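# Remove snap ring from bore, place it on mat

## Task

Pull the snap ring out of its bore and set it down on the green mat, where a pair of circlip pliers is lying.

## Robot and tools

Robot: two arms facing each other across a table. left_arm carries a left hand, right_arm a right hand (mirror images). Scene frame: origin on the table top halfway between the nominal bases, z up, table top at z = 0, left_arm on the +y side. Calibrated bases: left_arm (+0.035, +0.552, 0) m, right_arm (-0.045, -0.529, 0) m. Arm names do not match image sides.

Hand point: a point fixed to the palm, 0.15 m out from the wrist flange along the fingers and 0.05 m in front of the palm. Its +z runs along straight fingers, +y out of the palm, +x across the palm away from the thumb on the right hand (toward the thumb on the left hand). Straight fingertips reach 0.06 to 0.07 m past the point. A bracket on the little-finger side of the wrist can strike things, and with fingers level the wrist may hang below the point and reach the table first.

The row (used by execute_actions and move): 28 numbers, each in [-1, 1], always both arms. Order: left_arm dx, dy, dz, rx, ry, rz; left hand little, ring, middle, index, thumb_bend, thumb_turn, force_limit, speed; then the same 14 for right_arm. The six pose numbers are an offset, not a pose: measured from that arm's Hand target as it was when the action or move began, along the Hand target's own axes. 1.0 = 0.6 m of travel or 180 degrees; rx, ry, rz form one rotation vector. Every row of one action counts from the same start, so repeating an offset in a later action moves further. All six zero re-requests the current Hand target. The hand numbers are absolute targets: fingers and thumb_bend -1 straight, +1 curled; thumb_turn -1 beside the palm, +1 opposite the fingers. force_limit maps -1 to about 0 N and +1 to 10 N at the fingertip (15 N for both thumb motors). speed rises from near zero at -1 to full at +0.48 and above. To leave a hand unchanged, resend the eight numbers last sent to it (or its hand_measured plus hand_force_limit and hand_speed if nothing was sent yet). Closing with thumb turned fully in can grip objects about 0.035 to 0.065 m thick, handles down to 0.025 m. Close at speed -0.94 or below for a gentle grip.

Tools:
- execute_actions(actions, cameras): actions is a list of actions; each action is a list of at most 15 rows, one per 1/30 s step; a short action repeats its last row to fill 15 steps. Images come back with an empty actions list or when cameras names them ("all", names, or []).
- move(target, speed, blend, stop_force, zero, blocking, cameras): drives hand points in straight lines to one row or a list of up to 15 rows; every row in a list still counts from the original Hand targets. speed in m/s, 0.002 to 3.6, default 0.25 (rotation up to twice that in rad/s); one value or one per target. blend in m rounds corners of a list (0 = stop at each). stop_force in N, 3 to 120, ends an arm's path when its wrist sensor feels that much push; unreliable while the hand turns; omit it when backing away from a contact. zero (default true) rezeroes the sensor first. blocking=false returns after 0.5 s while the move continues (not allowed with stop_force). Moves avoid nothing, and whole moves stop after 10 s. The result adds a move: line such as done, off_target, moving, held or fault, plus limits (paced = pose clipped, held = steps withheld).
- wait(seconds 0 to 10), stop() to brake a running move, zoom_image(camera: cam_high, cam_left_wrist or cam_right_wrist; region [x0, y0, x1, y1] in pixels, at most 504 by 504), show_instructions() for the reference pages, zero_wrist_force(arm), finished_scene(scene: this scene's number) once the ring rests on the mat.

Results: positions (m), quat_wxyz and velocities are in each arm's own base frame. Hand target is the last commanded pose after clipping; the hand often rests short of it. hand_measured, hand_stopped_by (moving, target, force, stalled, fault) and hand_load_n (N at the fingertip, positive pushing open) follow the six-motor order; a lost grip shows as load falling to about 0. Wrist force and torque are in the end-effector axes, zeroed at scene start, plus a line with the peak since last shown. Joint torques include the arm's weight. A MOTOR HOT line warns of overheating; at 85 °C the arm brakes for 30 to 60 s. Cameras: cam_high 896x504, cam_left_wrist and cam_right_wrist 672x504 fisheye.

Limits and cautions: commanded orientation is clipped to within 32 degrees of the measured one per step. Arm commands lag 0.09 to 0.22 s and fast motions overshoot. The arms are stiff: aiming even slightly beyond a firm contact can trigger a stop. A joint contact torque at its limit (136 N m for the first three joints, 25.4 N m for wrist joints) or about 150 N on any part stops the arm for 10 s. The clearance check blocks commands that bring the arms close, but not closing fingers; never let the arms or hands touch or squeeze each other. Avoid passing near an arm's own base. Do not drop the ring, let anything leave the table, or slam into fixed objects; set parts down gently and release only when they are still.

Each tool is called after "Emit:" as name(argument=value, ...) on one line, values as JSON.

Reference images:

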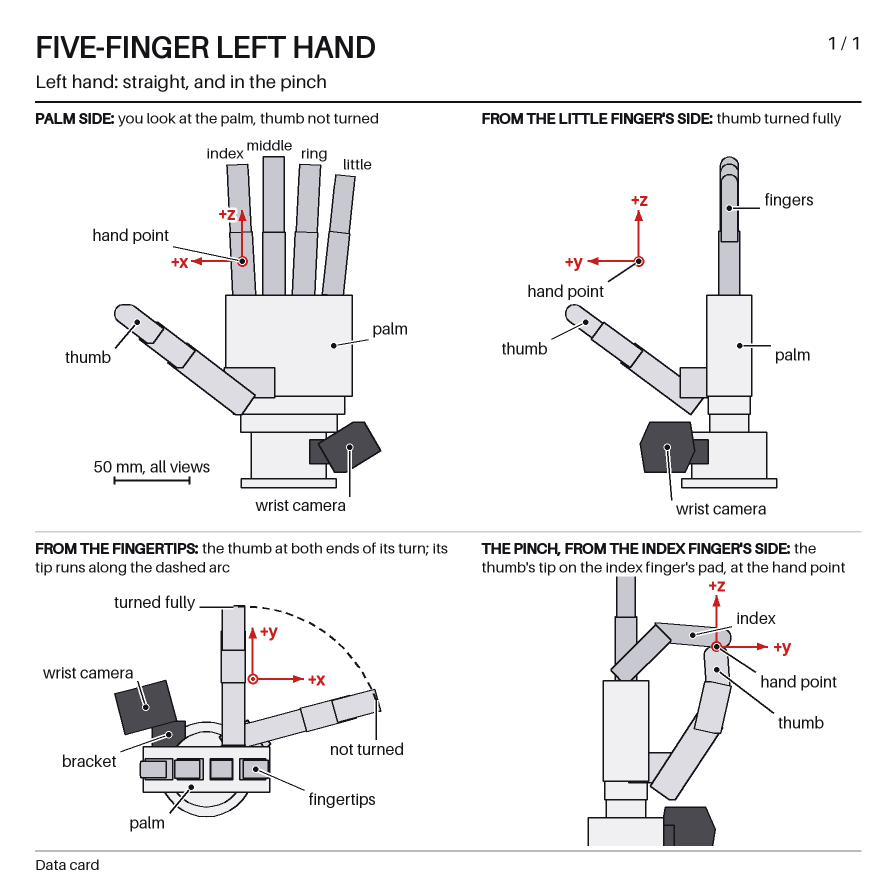

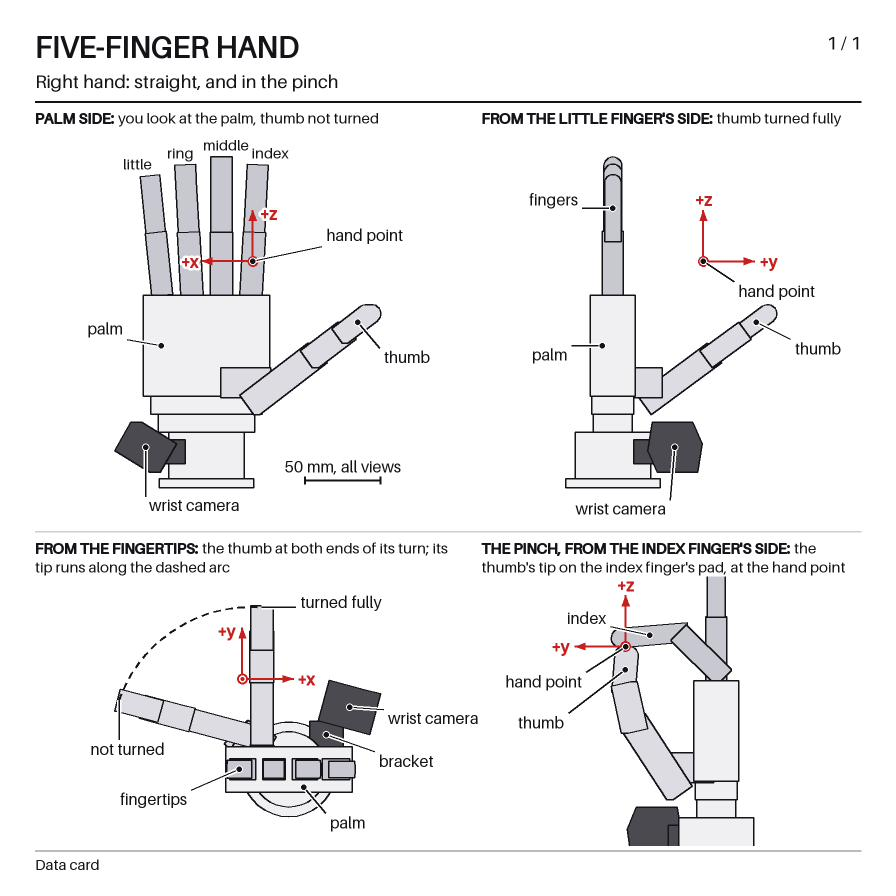

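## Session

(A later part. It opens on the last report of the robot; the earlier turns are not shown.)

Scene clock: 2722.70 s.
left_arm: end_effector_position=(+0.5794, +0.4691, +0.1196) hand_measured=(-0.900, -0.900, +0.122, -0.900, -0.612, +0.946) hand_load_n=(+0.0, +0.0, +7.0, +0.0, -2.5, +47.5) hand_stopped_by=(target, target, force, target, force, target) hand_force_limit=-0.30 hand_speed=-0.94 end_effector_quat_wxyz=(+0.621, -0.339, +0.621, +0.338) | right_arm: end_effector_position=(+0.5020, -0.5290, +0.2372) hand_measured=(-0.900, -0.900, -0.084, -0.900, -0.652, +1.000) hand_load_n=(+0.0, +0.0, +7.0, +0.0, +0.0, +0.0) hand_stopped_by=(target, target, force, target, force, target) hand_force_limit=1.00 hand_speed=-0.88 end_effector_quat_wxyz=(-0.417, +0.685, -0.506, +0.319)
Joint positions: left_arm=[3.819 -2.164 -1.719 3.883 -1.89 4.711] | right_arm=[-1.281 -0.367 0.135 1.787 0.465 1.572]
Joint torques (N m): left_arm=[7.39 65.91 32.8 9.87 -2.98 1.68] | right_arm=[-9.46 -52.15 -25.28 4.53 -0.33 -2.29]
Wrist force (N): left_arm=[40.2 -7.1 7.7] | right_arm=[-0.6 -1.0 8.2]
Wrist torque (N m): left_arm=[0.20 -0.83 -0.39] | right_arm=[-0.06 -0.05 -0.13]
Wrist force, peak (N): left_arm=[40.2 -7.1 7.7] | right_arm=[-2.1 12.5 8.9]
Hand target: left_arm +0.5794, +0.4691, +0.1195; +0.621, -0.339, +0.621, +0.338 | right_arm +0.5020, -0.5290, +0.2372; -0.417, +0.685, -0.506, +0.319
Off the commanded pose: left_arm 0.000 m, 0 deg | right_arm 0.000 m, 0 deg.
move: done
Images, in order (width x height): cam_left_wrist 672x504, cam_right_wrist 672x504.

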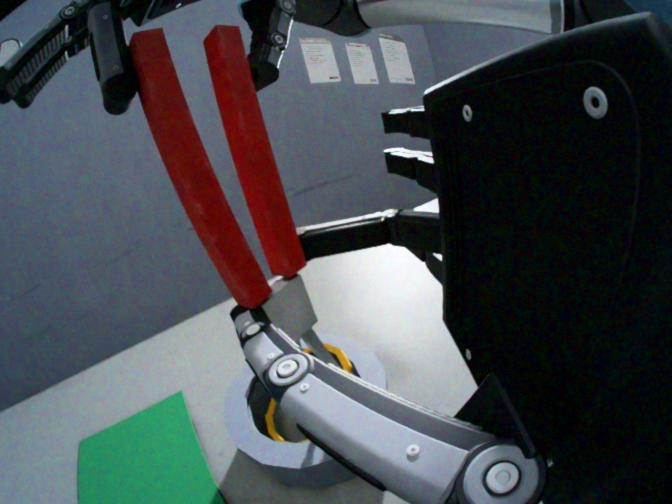

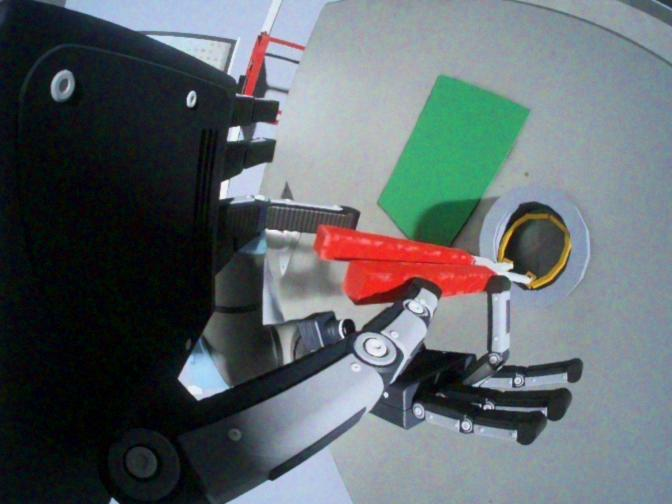

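Emit:
move(target=[0.0133,0,0,0,0,0,-0.9,-0.9,0.62,-0.9,-0.6,1,-0.3,-0.94,-0.0002,0.0119,0.006,0,0,0,-0.9,-0.9,-0.05,-0.9,-0.62,1,1,-0.88], speed=0.015, cameras=["cam_right_wrist", "cam_left_wrist"])

Emit:
zoom_image(camera="cam_right_wrist", region=[460, 180, 600, 320])

Emit:
zoom_image(camera="cam_left_wrist", region=[190, 300, 400, 480])

Scene clock: 2726.83 s.
left_arm: end_effector_position=(+0.5794, +0.4691, +0.1114) hand_measured=(-0.900, -0.900, +0.122, -0.900, -0.612, +0.950) hand_load_n=(+0.0, +0.0, +5.5, +0.0, +0.5, +4.5) hand_stopped_by=(target, target, force, target, force, target) hand_force_limit=-0.30 hand_speed=-0.94 end_effector_quat_wxyz=(+0.621, -0.339, +0.621, +0.338) | right_arm: end_effector_position=(+0.5021, -0.5290, +0.2291) hand_measured=(-0.900, -0.900, -0.082, -0.900, -0.652, +1.000) hand_load_n=(+0.0, +0.0, +2.5, +0.0, +0.0, +0.0) hand_stopped_by=(target, target, force, target, force, target) hand_force_limit=1.00 hand_speed=-0.88 end_effector_quat_wxyz=(-0.417, +0.685, -0.506, +0.319)
Joint positions: left_arm=[3.819 -2.177 -1.723 3.9 -1.89 4.711] | right_arm=[-1.281 -0.391 0.204 1.742 0.466 1.572]
Joint torques (N m): left_arm=[3.05 50.84 9.96 -0.72 -1.51 1.77] | right_arm=[-3.49 -61.1 -24.94 3.99 -3.45 2.33]
Wrist force (N): left_arm=[2.0 -2.4 2.4] | right_arm=[-0.3 -1.4 2.9]
Wrist torque (N m): left_arm=[0.26 -0.30 0.27] | right_arm=[-0.06 0.02 -0.08]
Wrist force, peak (N): left_arm=[40.1 -7.1 8.1] | right_arm=[0.2 -6.8 6.8]
Hand target: left_arm +0.5794, +0.4691, +0.1115; +0.621, -0.339, +0.621, +0.338 | right_arm +0.5020, -0.5290, +0.2292; -0.417, +0.685, -0.506, +0.319
Off the commanded pose: left_arm 0.000 m, 0 deg | right_arm 0.000 m, 0 deg.
move: done
Images, in order (width x height): cam_left_wrist 672x504, cam_right_wrist 672x504.

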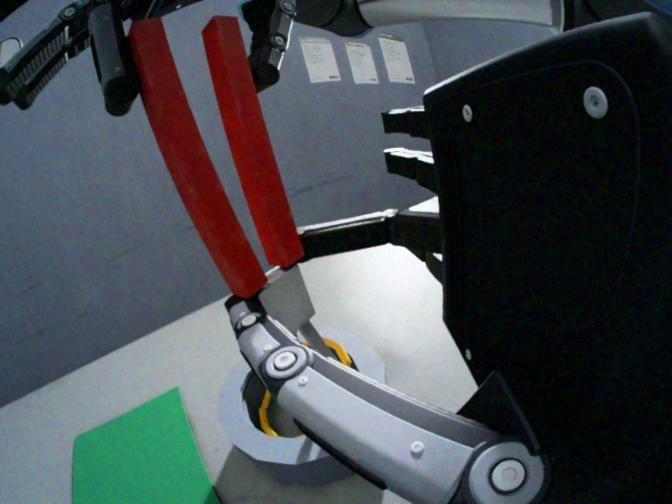

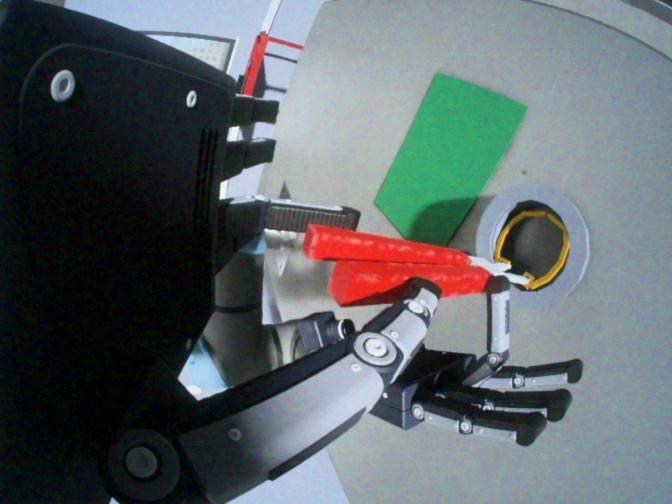

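Scaled by 3.600 from the camera's 672x504 image, which has a finer 960x720 frame.

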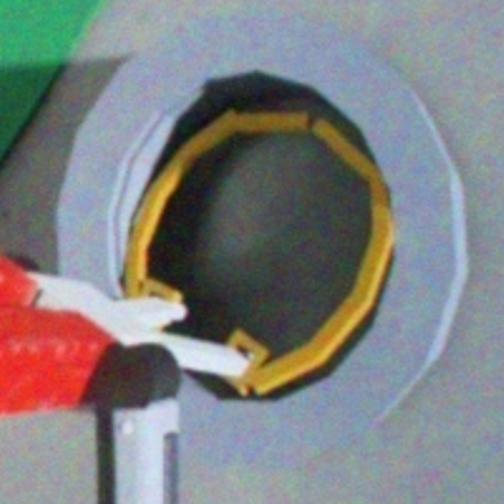

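Scaled by 2.400 from the camera's 672x504 image, which has a finer 960x720 frame.

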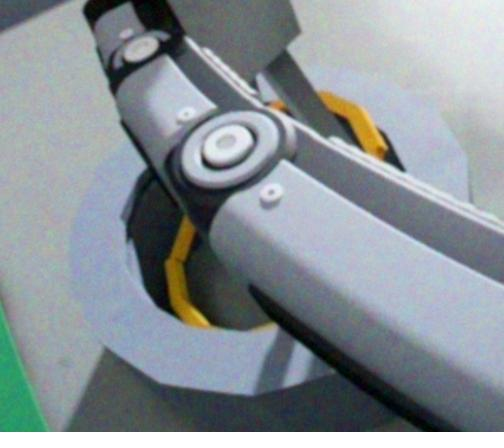

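Emit:
move(target=[0,0.00202,-0.00266,0,0,0,-0.9,-0.9,0.62,-0.9,-0.6,1,-0.3,-0.94,-0.00008,-0.0015,0.00298,0,0,0,-0.9,-0.9,-0.05,-0.9,-0.62,1,1,-0.88], speed=0.006, cameras=["cam_right_wrist"])

Emit:
zoom_image(camera="cam_right_wrist", region=[460, 180, 600, 320])

Scene clock: 2737.17 s.
left_arm: end_effector_position=(+0.5775, +0.4684, +0.1115) hand_measured=(-0.900, -0.900, +0.122, -0.900, -0.612, +0.950) hand_load_n=(+0.0, +0.0, +9.0, +0.0, -1.0, +5.0) hand_stopped_by=(target, target, force, target, force, target) hand_force_limit=-0.30 hand_speed=-0.94 end_effector_quat_wxyz=(+0.621, -0.339, +0.621, +0.338) | right_arm: end_effector_position=(+0.5040, -0.5284, +0.2292) hand_measured=(-0.900, -0.900, -0.082, -0.900, -0.652, +1.000) hand_load_n=(-0.5, +0.0, +4.5, +0.0, +0.0, +0.0) hand_stopped_by=(target, target, force, target, force, target) hand_force_limit=1.00 hand_speed=-0.88 end_effector_quat_wxyz=(-0.417, +0.685, -0.506, +0.319)
Joint positions: left_arm=[3.82 -2.173 -1.73 3.903 -1.889 4.711] | right_arm=[-1.278 -0.385 0.191 1.743 0.465 1.579]
Joint torques (N m): left_arm=[6.58 47.8 11.35 1.42 -0.71 1.65] | right_arm=[3.41 -53.21 -21.62 4.44 -0.96 0.1]
Wrist force (N): left_arm=[0.5 -3.8 7.4] | right_arm=[-1.5 -0.5 5.5]
Wrist torque (N m): left_arm=[0.35 -0.29 0.34] | right_arm=[-0.16 -0.03 -0.14]
Wrist force, peak (N): left_arm=[0.4 -4.2 7.6] | right_arm=[-1.6 -0.5 5.9]
Hand target: left_arm +0.5775, +0.4684, +0.1115; +0.621, -0.339, +0.621, +0.338 | right_arm +0.5039, -0.5284, +0.2292; -0.417, +0.685, -0.506, +0.319
Off the commanded pose: left_arm 0.000 m, 0 deg | right_arm 0.000 m, 0 deg.
move: done
Images, in order (width x height): cam_right_wrist 672x504.

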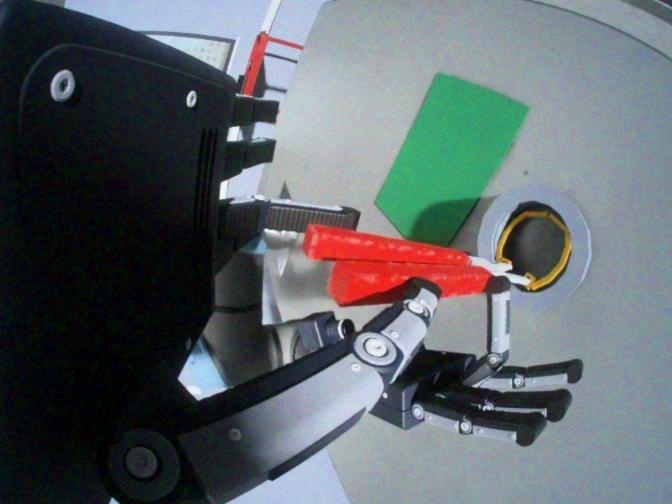

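Scaled by 3.600 from the camera's 672x504 image, which has a finer 960x720 frame.

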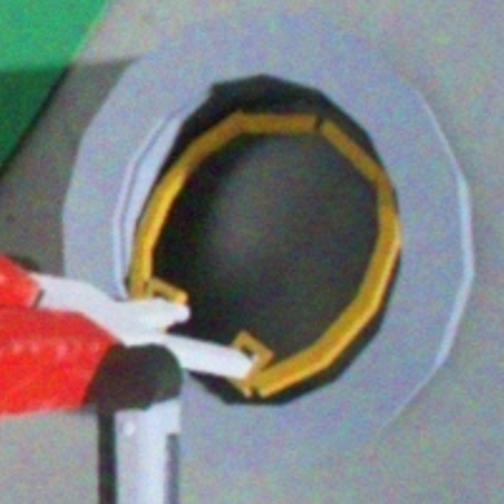

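Emit:
execute_actions(actions=[[[0,0,0,0,0,0,-0.9,-0.9,0.62,-0.9,-0.6,1,-0.3,-0.94,0,0,0,0,0,0,-0.9,-0.9,0.0,-0.9,-0.58,1,0.8,-0.88]],[[0,0,0,0,0,0,-0.9,-0.9,0.62,-0.9,-0.6,1,-0.3,-0.94,0,0,0,0,0,0,-0.9,-0.9,0.0,-0.9,-0.58,1,0.8,-0.88]]], cameras=["cam_right_wrist", "cam_left_wrist"])

Emit:
zoom_image(camera="cam_right_wrist", region=[460, 180, 600, 320])

Emit:
zoom_image(camera="cam_left_wrist", region=[60, 0, 400, 340])

Scene clock: 2750.73 s.
left_arm: end_effector_position=(+0.5776, +0.4684, +0.1115) hand_measured=(-0.900, -0.900, +0.122, -0.900, -0.612, +0.950) hand_load_n=(+0.0, +0.0, +10.5, +0.0, -1.5, +4.0) hand_stopped_by=(target, target, force, target, force, target) hand_force_limit=-0.30 hand_speed=-0.94 end_effector_quat_wxyz=(+0.621, -0.339, +0.621, +0.338) | right_arm: end_effector_position=(+0.5039, -0.5284, +0.2292) hand_measured=(-0.900, -0.900, -0.002, -0.900, -0.580, +1.000) hand_load_n=(-0.5, +0.0, +7.0, +0.0, +0.0, +0.5) hand_stopped_by=(target, target, target, target, target, target) hand_force_limit=0.80 hand_speed=-0.88 end_effector_quat_wxyz=(-0.417, +0.685, -0.506, +0.319)
Joint positions: left_arm=[3.82 -2.173 -1.729 3.903 -1.889 4.711] | right_arm=[-1.278 -0.385 0.191 1.743 0.466 1.579]
Joint torques (N m): left_arm=[1.23 35.38 8.94 -0.86 -3.47 1.22] | right_arm=[-13.5 -65.04 -12.23 1.09 0.35 -1.87]
Wrist force (N): left_arm=[-1.7 -7.4 7.7] | right_arm=[-0.3 -1.5 7.0]
Wrist torque (N m): left_arm=[0.32 -0.21 0.42] | right_arm=[-0.08 -0.03 -0.15]
Wrist force, peak (N): left_arm=[-1.7 -9.3 8.3] | right_arm=[0.2 -1.8 7.4]
Hand target: left_arm +0.5775, +0.4684, +0.1115; +0.621, -0.339, +0.621, +0.338 | right_arm +0.5039, -0.5284, +0.2292; -0.417, +0.685, -0.506, +0.319
Off the commanded pose: left_arm 0.000 m, 0 deg | right_arm 0.000 m, 0 deg.
Images, in order (width x height): cam_left_wrist 672x504, cam_right_wrist 672x504.

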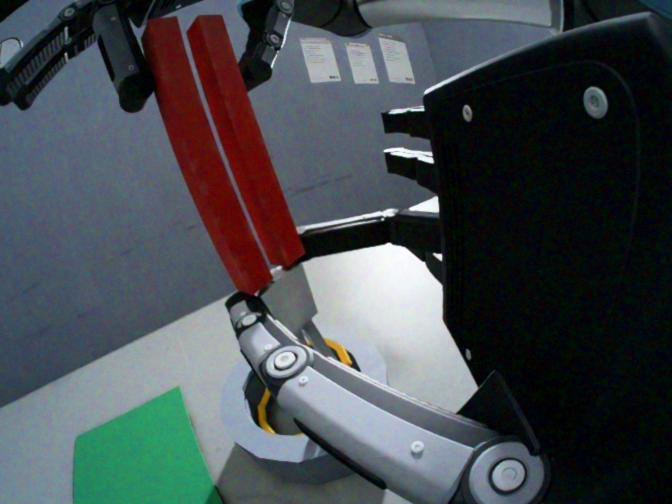

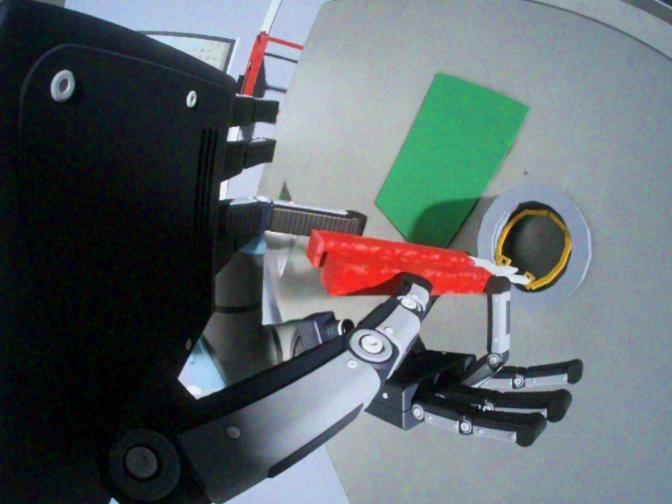

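Scaled by 3.600 from the camera's 672x504 image, which has a finer 960x720 frame.

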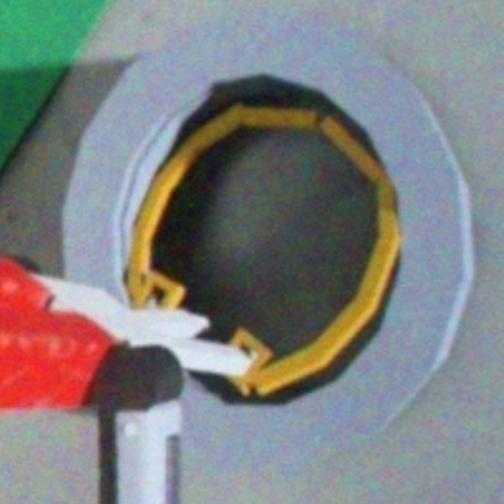

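Scaled by 1.482 from the camera's 672x504 image, which has a finer 960x720 frame.

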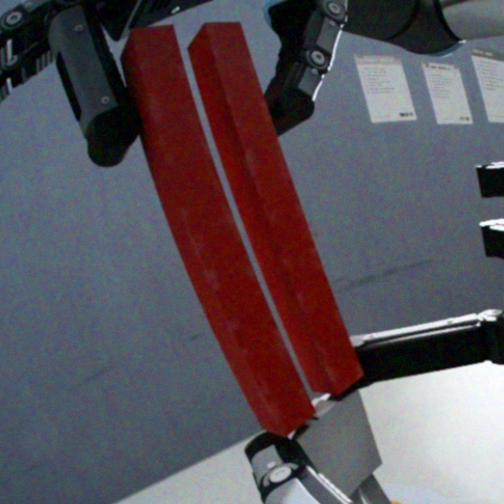

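Emit:
zoom_image(camera="cam_right_wrist", region=[484, 240, 544, 300])

Emit:
zoom_image(camera="cam_left_wrist", region=[200, 280, 400, 460])

Scaled by 8.400 from the camera's 672x504 image, which has a finer 960x720 frame.

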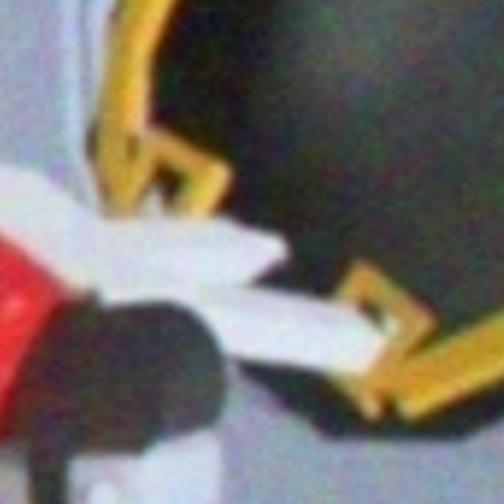

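Scaled by 2.520 from the camera's 672x504 image, which has a finer 960x720 frame.

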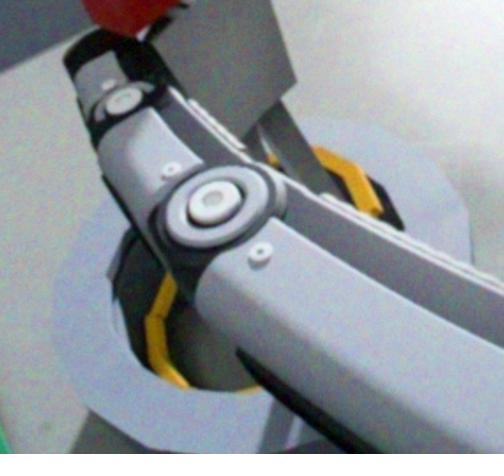

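Emit:
execute_actions(actions=[[[0,0,0,0,0,0,-0.9,-0.9,0.62,-0.9,-0.6,1,-0.3,-0.94,0,0,0,0,0,0,-0.9,-0.9,-0.09,-0.9,-0.68,1,0.8,-0.9]],[[0,0,0,0,0,0,-0.9,-0.9,0.62,-0.9,-0.6,1,-0.3,-0.94,0,0,0,0,0,0,-0.9,-0.9,-0.09,-0.9,-0.68,1,0.8,-0.9]]], cameras=["cam_right_wrist", "cam_left_wrist"])

Emit:
zoom_image(camera="cam_right_wrist", region=[484, 240, 544, 300])

Emit:
zoom_image(camera="cam_left_wrist", region=[60, 0, 400, 340])

Scene clock: 2845.90 s.
left_arm: end_effector_position=(+0.5775, +0.4684, +0.1115) hand_measured=(-0.900, -0.900, +0.122, -0.900, -0.614, +0.950) hand_load_n=(+0.0, +0.0, +5.0, +0.0, +2.5, +4.5) hand_stopped_by=(target, target, force, target, force, target) hand_force_limit=-0.30 hand_speed=-0.94 end_effector_quat_wxyz=(+0.621, -0.339, +0.621, +0.338) | right_arm: end_effector_position=(+0.5039, -0.5284, +0.2292) hand_measured=(-0.900, -0.900, -0.090, -0.900, -0.680, +1.000) hand_load_n=(+0.0, +0.0, +1.0, +0.0, +0.0, +0.0) hand_stopped_by=(target, target, target, target, target, target) hand_force_limit=0.80 hand_speed=-0.90 end_effector_quat_wxyz=(-0.417, +0.685, -0.506, +0.319)
Joint positions: left_arm=[3.82 -2.173 -1.73 3.903 -1.889 4.711] | right_arm=[-1.278 -0.385 0.191 1.743 0.466 1.579]
Joint torques (N m): left_arm=[2.67 56.43 24.84 3.2 0.62 0.73] | right_arm=[-13.12 -64.32 -14.59 1.56 0.08 -1.74]
Wrist force (N): left_arm=[6.0 -0.7 0.8] | right_arm=[-0.7 -1.5 2.1]
Wrist torque (N m): left_arm=[0.27 -0.33 0.20] | right_arm=[-0.10 0.03 -0.14]
Wrist force, peak (N): left_arm=[-1.9 -8.1 7.8] | right_arm=[-0.5 -1.7 7.3]
Hand target: left_arm +0.5775, +0.4684, +0.1115; +0.621, -0.339, +0.621, +0.338 | right_arm +0.5039, -0.5284, +0.2292; -0.417, +0.685, -0.506, +0.319
Off the commanded pose: left_arm 0.000 m, 0 deg | right_arm 0.000 m, 0 deg.
Images, in order (width x height): cam_left_wrist 672x504, cam_right_wrist 672x504.

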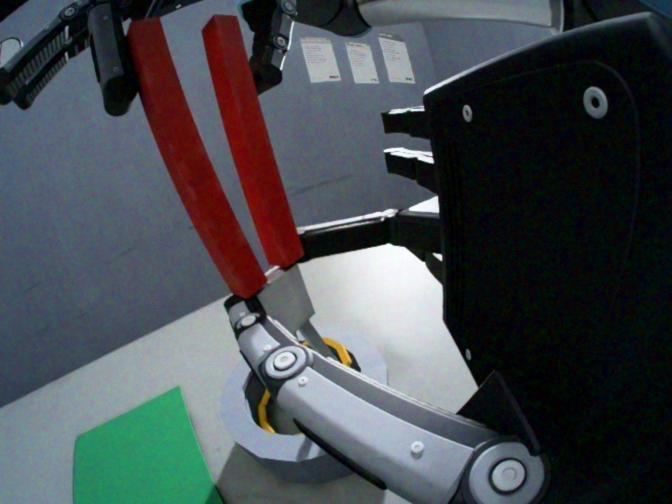

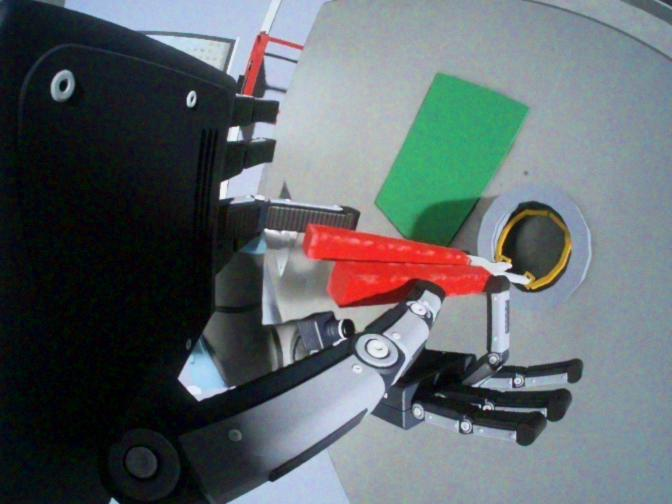

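Scaled by 8.400 from the camera's 672x504 image, which has a finer 960x720 frame.

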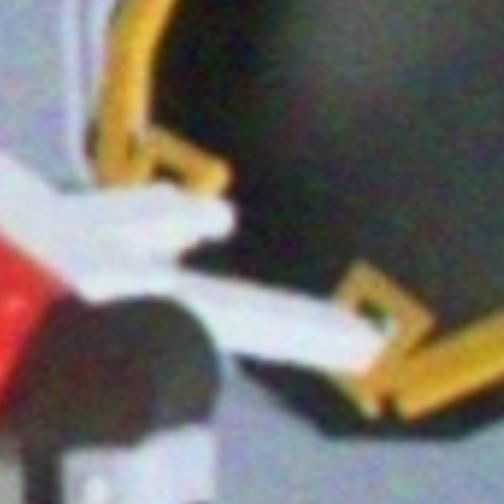

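Scaled by 1.482 from the camera's 672x504 image, which has a finer 960x720 frame.

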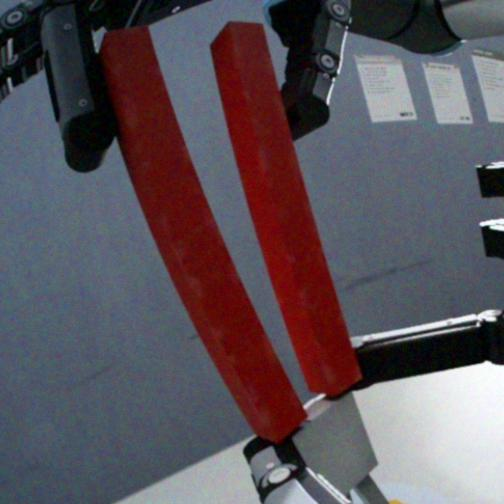

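Emit:
move(target=[-0.0133,0,0,0,0,0,-0.9,-0.9,0.62,-0.9,-0.6,1,-0.3,-0.94,0.0002,-0.0119,-0.006,0,0,0,-0.9,-0.9,-0.09,-0.9,-0.68,1,0.8,-0.9], speed=0.012, stop_force=8, cameras=["cam_right_wrist", "cam_left_wrist"])

Emit:
zoom_image(camera="cam_right_wrist", region=[484, 240, 544, 300])

Emit:
zoom_image(camera="cam_left_wrist", region=[200, 290, 400, 470])

Scene clock: 2850.63 s.
left_arm: end_effector_position=(+0.5775, +0.4684, +0.1139) hand_measured=(-0.900, -0.900, +0.122, -0.900, -0.614, +0.950) hand_load_n=(+0.0, +0.0, +5.5, +0.0, +1.5, +13.0) hand_stopped_by=(target, target, force, target, force, target) hand_force_limit=-0.30 hand_speed=-0.94 end_effector_quat_wxyz=(+0.621, -0.339, +0.621, +0.338) | right_arm: end_effector_position=(+0.5039, -0.5285, +0.2372) hand_measured=(-0.900, -0.900, -0.090, -0.900, -0.680, +1.000) hand_load_n=(+0.0, +0.0, +3.5, +0.0, +0.0, +0.5) hand_stopped_by=(target, target, target, target, target, target) hand_force_limit=0.80 hand_speed=-0.90 end_effector_quat_wxyz=(-0.417, +0.685, -0.506, +0.319)
Joint positions: left_arm=[3.82 -2.169 -1.728 3.897 -1.889 4.711] | right_arm=[-1.278 -0.359 0.116 1.791 0.466 1.579]
Joint torques (N m): left_arm=[-4.49 36.38 8.45 3.75 -0.86 0.6] | right_arm=[1.98 -50.06 -24.68 4.27 0.78 -2.33]
Wrist force (N): left_arm=[10.3 -1.3 4.4] | right_arm=[-1.4 -1.9 4.4]
Wrist torque (N m): left_arm=[0.37 -0.39 0.11] | right_arm=[-0.09 0.05 -0.13]
Wrist force, peak (N): left_arm=[15.8 -0.3 1.4] | right_arm=[-1.0 -0.4 5.1]
Hand target: left_arm +0.5775, +0.4684, +0.1139; +0.621, -0.339, +0.621, +0.338 (not the last commanded pose) | right_arm +0.5039, -0.5284, +0.2372; -0.417, +0.685, -0.506, +0.319
Off the commanded pose: left_arm 0.006 m, 0 deg | right_arm 0.000 m, 0 deg.
move: contact (left_arm)
Images, in order (width x height): cam_left_wrist 672x504, cam_right_wrist 672x504.

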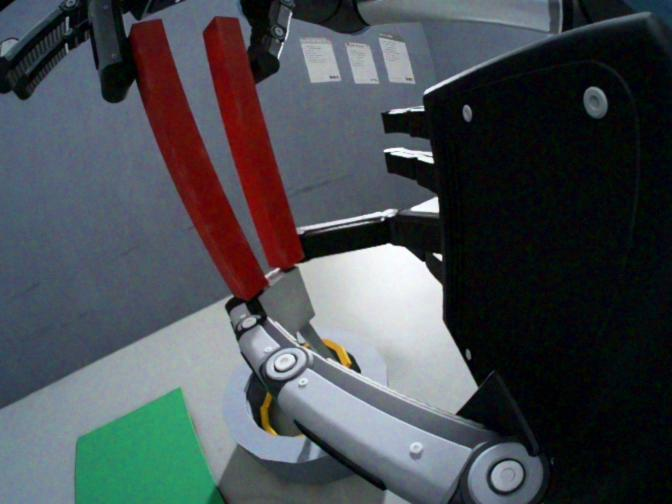

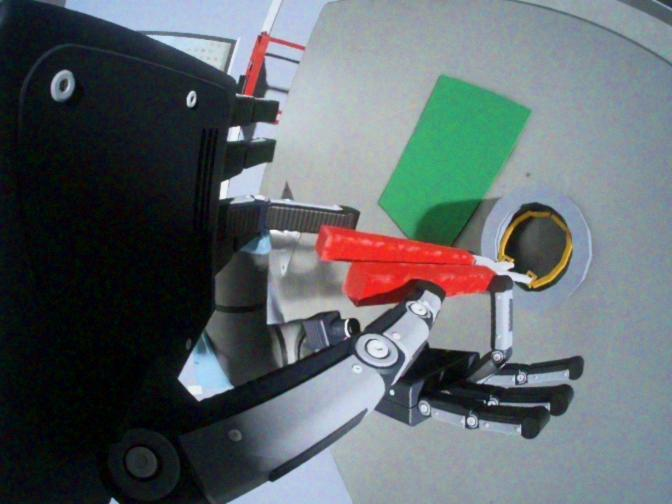

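Scaled by 8.400 from the camera's 672x504 image, which has a finer 960x720 frame.

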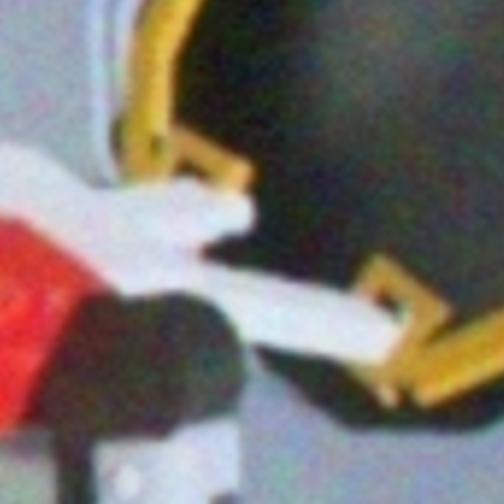

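Scaled by 2.520 from the camera's 672x504 image, which has a finer 960x720 frame.

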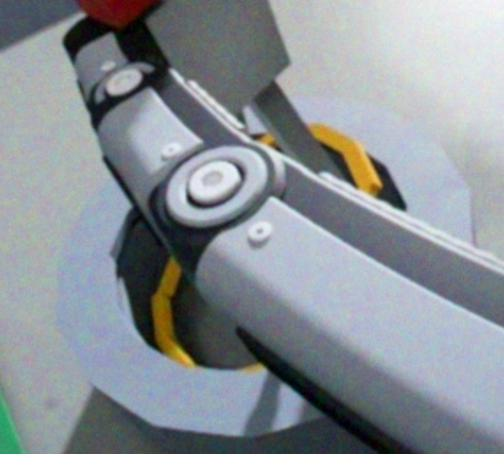

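Emit:
move(target=[0.0133,0,0,0,0,0,-0.9,-0.9,0.62,-0.9,-0.6,1,-0.3,-0.94,-0.0004,0.0238,0.012,0,0,0,-0.9,-0.9,-0.16,-0.9,-0.74,1,0.8,-0.9], speed=0.01, stop_force=15, cameras=["cam_right_wrist", "cam_left_wrist"])

Emit:
zoom_image(camera="cam_right_wrist", region=[464, 180, 604, 320])

Emit:
zoom_image(camera="cam_left_wrist", region=[200, 290, 400, 470])

Scene clock: 2865.80 s.
left_arm: end_effector_position=(+0.5775, +0.4684, +0.1059) hand_measured=(-0.900, -0.900, +0.122, -0.900, -0.614, +0.950) hand_load_n=(+0.0, +0.0, +2.5, +0.0, +3.5, +0.5) hand_stopped_by=(target, target, force, target, force, target) hand_force_limit=-0.30 hand_speed=-0.94 end_effector_quat_wxyz=(+0.621, -0.339, +0.621, +0.338) | right_arm: end_effector_position=(+0.5040, -0.5284, +0.2212) hand_measured=(-0.900, -0.900, -0.160, -0.900, -0.740, +1.000) hand_load_n=(+0.0, +0.0, +0.0, +0.0, +0.0, +0.0) hand_stopped_by=(target, target, target, target, target, target) hand_force_limit=0.80 hand_speed=-0.90 end_effector_quat_wxyz=(-0.417, +0.685, -0.506, +0.319)
Joint positions: left_arm=[3.82 -2.182 -1.732 3.914 -1.889 4.711] | right_arm=[-1.278 -0.401 0.243 1.707 0.466 1.579]
Joint torques (N m): left_arm=[-5.97 53.82 11.92 0.37 0.72 0.32] | right_arm=[-2.13 -52.12 -24.94 4.34 -3.6 1.43]
Wrist force (N): left_arm=[1.1 0.9 -1.2] | right_arm=[-0.8 -1.3 1.6]
Wrist torque (N m): left_arm=[0.26 -0.25 0.23] | right_arm=[-0.13 0.08 -0.10]
Wrist force, peak (N): left_arm=[10.7 -1.2 4.3] | right_arm=[-1.1 -2.1 4.9]
Hand target: left_arm +0.5775, +0.4684, +0.1060; +0.621, -0.339, +0.621, +0.338 | right_arm +0.5039, -0.5284, +0.2212; -0.417, +0.685, -0.506, +0.319
Off the commanded pose: left_arm 0.000 m, 0 deg | right_arm 0.000 m, 0 deg.
move: done
Images, in order (width x height): cam_left_wrist 672x504, cam_right_wrist 672x504.

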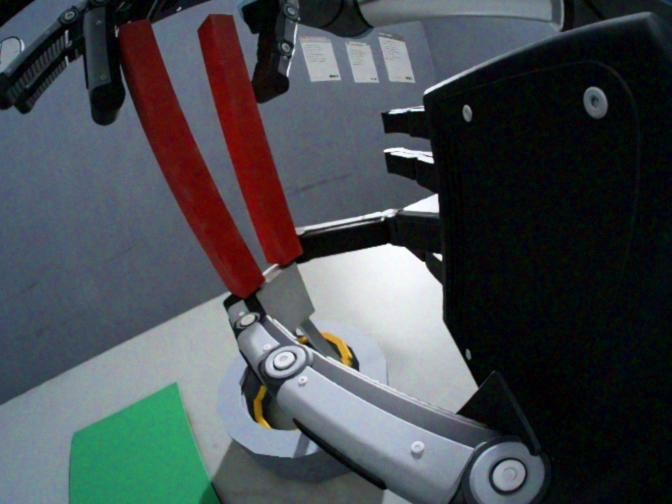

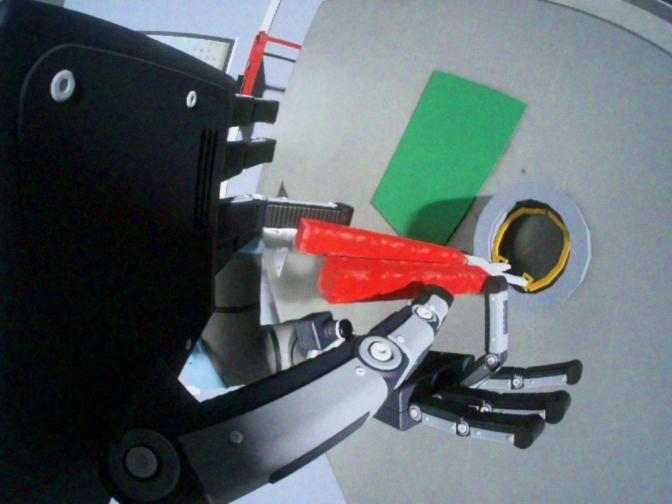

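Scaled by 3.600 from the camera's 672x504 image, which has a finer 960x720 frame.

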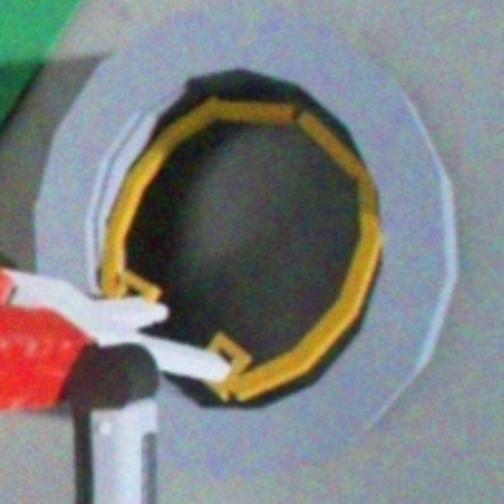

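Scaled by 2.520 from the camera's 672x504 image, which has a finer 960x720 frame.

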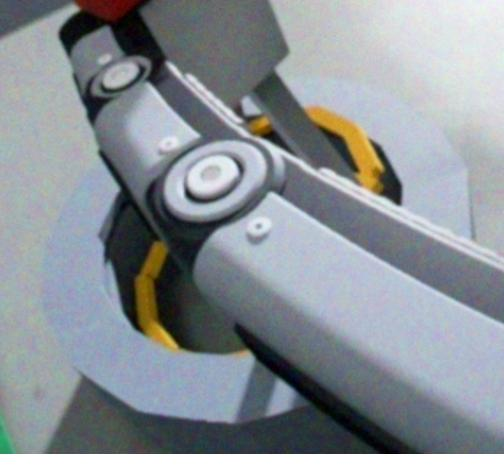

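Emit:
move(target=[0.0125,0,0,0,0,0,-0.9,-0.9,0.62,-0.9,-0.6,1,-0.3,-0.94,-0.0002,0.0112,0.0056,0,0,0,-0.9,-0.9,-0.16,-0.9,-0.74,1,0.8,-0.9], speed=0.01, stop_force=10, cameras=["cam_right_wrist", "cam_left_wrist"])

Emit:
zoom_image(camera="cam_right_wrist", region=[464, 180, 604, 320])

Emit:
zoom_image(camera="cam_right_wrist", region=[484, 240, 544, 300])

Scene clock: 2871.17 s.
left_arm: end_effector_position=(+0.5775, +0.4684, +0.0984) hand_measured=(-0.900, -0.900, +0.122, -0.900, -0.612, +0.950) hand_load_n=(+0.0, +0.0, +4.5, +0.0, +0.0, +0.5) hand_stopped_by=(target, target, force, target, force, target) hand_force_limit=-0.30 hand_speed=-0.94 end_effector_quat_wxyz=(+0.621, -0.339, +0.621, +0.338) | right_arm: end_effector_position=(+0.5039, -0.5284, +0.2137) hand_measured=(-0.900, -0.900, -0.160, -0.900, -0.740, +1.000) hand_load_n=(+0.0, +0.0, +1.0, +0.0, +0.0, +0.0) hand_stopped_by=(target, target, target, target, target, target) hand_force_limit=0.80 hand_speed=-0.90 end_effector_quat_wxyz=(-0.417, +0.685, -0.506, +0.319)
Joint positions: left_arm=[3.82 -2.195 -1.735 3.93 -1.889 4.711] | right_arm=[-1.278 -0.41 0.282 1.677 0.466 1.579]
Joint torques (N m): left_arm=[-5.79 55.96 21.28 -0.97 -2.78 0.05] | right_arm=[-10.92 -50.47 -25.26 4.31 -0.96 1.94]
Wrist force (N): left_arm=[0.5 -2.1 2.0] | right_arm=[-0.7 -1.9 3.1]
Wrist torque (N m): left_arm=[0.25 -0.14 0.28] | right_arm=[-0.21 0.06 -0.11]
Wrist force, peak (N): left_arm=[-1.4 -3.1 2.0] | right_arm=[-0.6 -3.6 2.6]
Hand target: left_arm +0.5775, +0.4684, +0.0985; +0.621, -0.339, +0.621, +0.338 | right_arm +0.5039, -0.5284, +0.2136; -0.417, +0.685, -0.506, +0.319
Off the commanded pose: left_arm 0.000 m, 0 deg | right_arm 0.000 m, 0 deg.
move: done
Images, in order (width x height): cam_left_wrist 672x504, cam_right_wrist 672x504.

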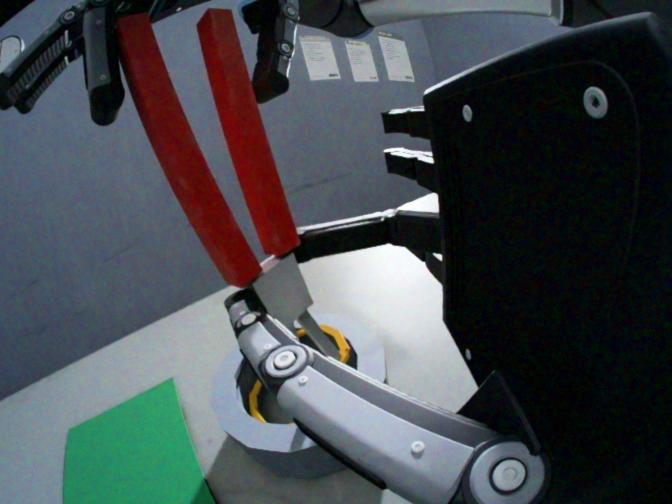

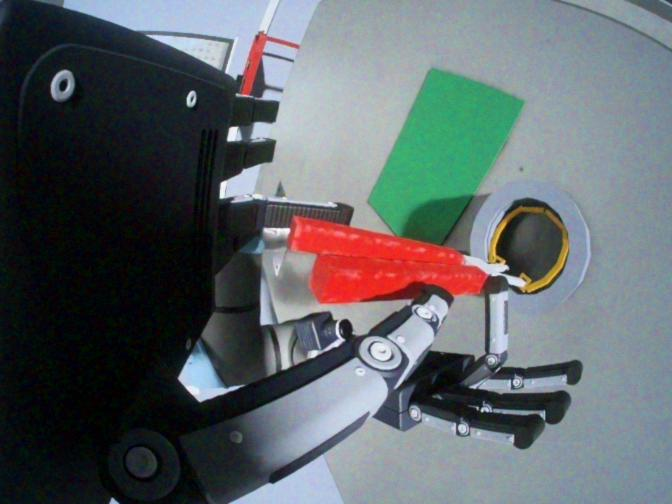

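Scaled by 3.600 from the camera's 672x504 image, which has a finer 960x720 frame.

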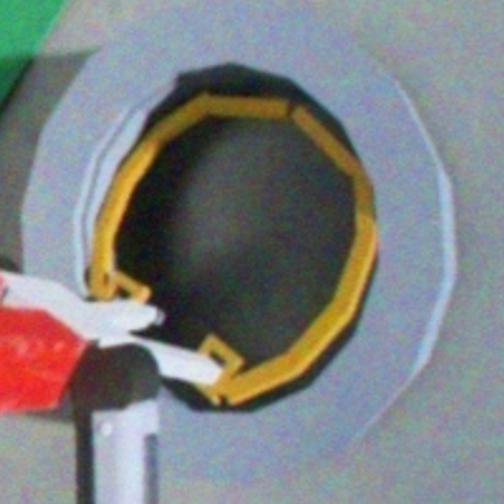

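Scaled by 8.400 from the camera's 672x504 image, which has a finer 960x720 frame.

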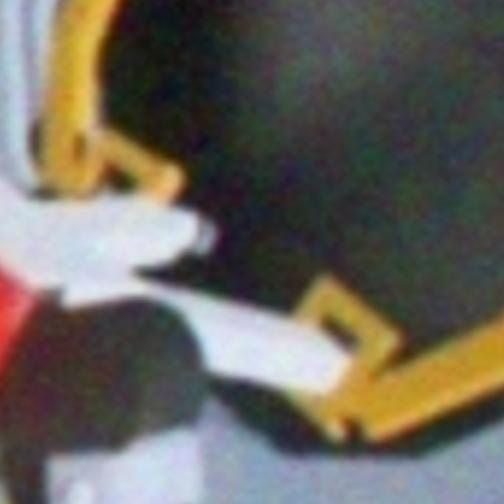

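Emit:
move(target=[-0.02,0,0,0,0,0,-0.9,-0.9,0.62,-0.9,-0.6,1,-0.3,-0.94,0.0003,-0.0178,-0.009,0,0,0,-0.9,-0.9,-0.16,-0.9,-0.74,1,0.8,-0.9], speed=0.01, stop_force=8, cameras=["cam_right_wrist", "cam_left_wrist"])

Emit:
zoom_image(camera="cam_right_wrist", region=[484, 240, 544, 300])

Scene clock: 2879.67 s.
left_arm: end_effector_position=(+0.5775, +0.4684, +0.1105) hand_measured=(-0.900, -0.900, +0.122, -0.900, -0.614, +0.950) hand_load_n=(+0.0, +0.0, +3.5, +0.0, +3.5, -0.5) hand_stopped_by=(target, target, force, target, force, target) hand_force_limit=-0.30 hand_speed=-0.94 end_effector_quat_wxyz=(+0.621, -0.339, +0.621, +0.338) | right_arm: end_effector_position=(+0.5039, -0.5284, +0.2256) hand_measured=(-0.900, -0.900, -0.160, -0.900, -0.740, +1.000) hand_load_n=(+0.0, +0.0, +0.5, +0.0, +0.0, +0.0) hand_stopped_by=(target, target, target, target, target, target) hand_force_limit=0.80 hand_speed=-0.90 end_effector_quat_wxyz=(-0.417, +0.685, -0.506, +0.319)
Joint positions: left_arm=[3.82 -2.175 -1.73 3.905 -1.889 4.711] | right_arm=[-1.278 -0.393 0.216 1.726 0.466 1.579]
Joint torques (N m): left_arm=[7.01 32.67 8.77 4.4 1.27 0.42] | right_arm=[-8.79 -64.55 -11.4 0.6 0.16 -1.94]
Wrist force (N): left_arm=[4.0 0.4 -1.0] | right_arm=[-0.8 -1.7 1.5]
Wrist torque (N m): left_arm=[0.25 -0.20 0.23] | right_arm=[-0.13 0.07 -0.10]
Wrist force, peak (N): left_arm=[4.9 0.8 -1.9] | right_arm=[-0.7 -2.0 3.3]
Hand target: left_arm +0.5775, +0.4684, +0.1105; +0.621, -0.339, +0.621, +0.338 | right_arm +0.5039, -0.5284, +0.2256; -0.417, +0.685, -0.506, +0.319
Off the commanded pose: left_arm 0.000 m, 0 deg | right_arm 0.000 m, 0 deg.
move: done
Images, in order (width x height): cam_left_wrist 672x504, cam_right_wrist 672x504.

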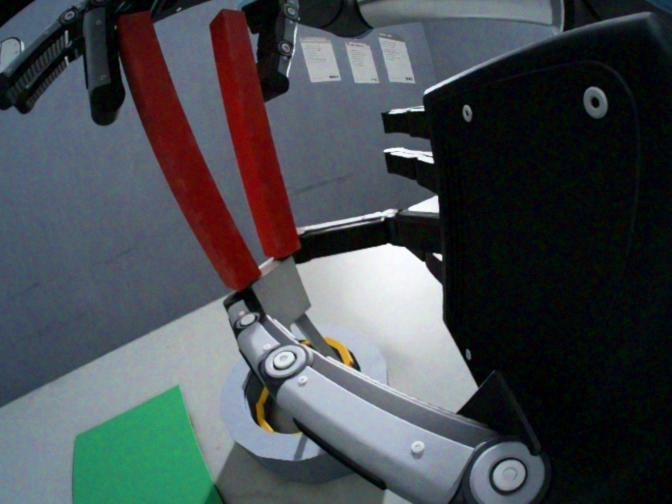

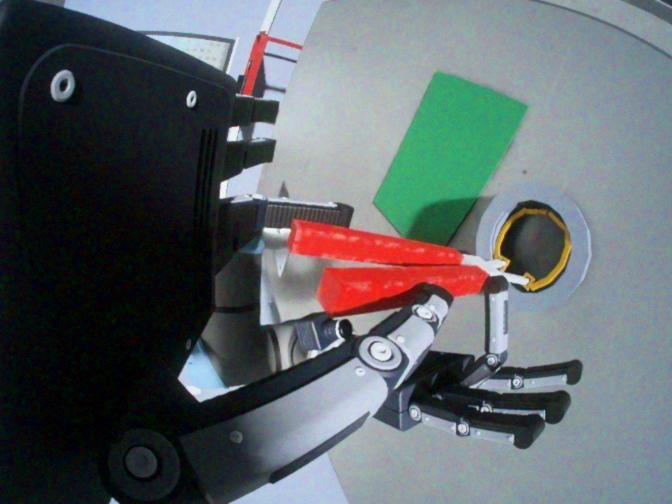

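Scaled by 8.400 from the camera's 672x504 image, which has a finer 960x720 frame.

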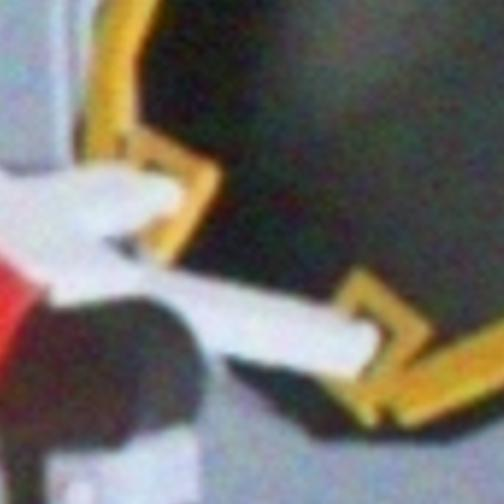

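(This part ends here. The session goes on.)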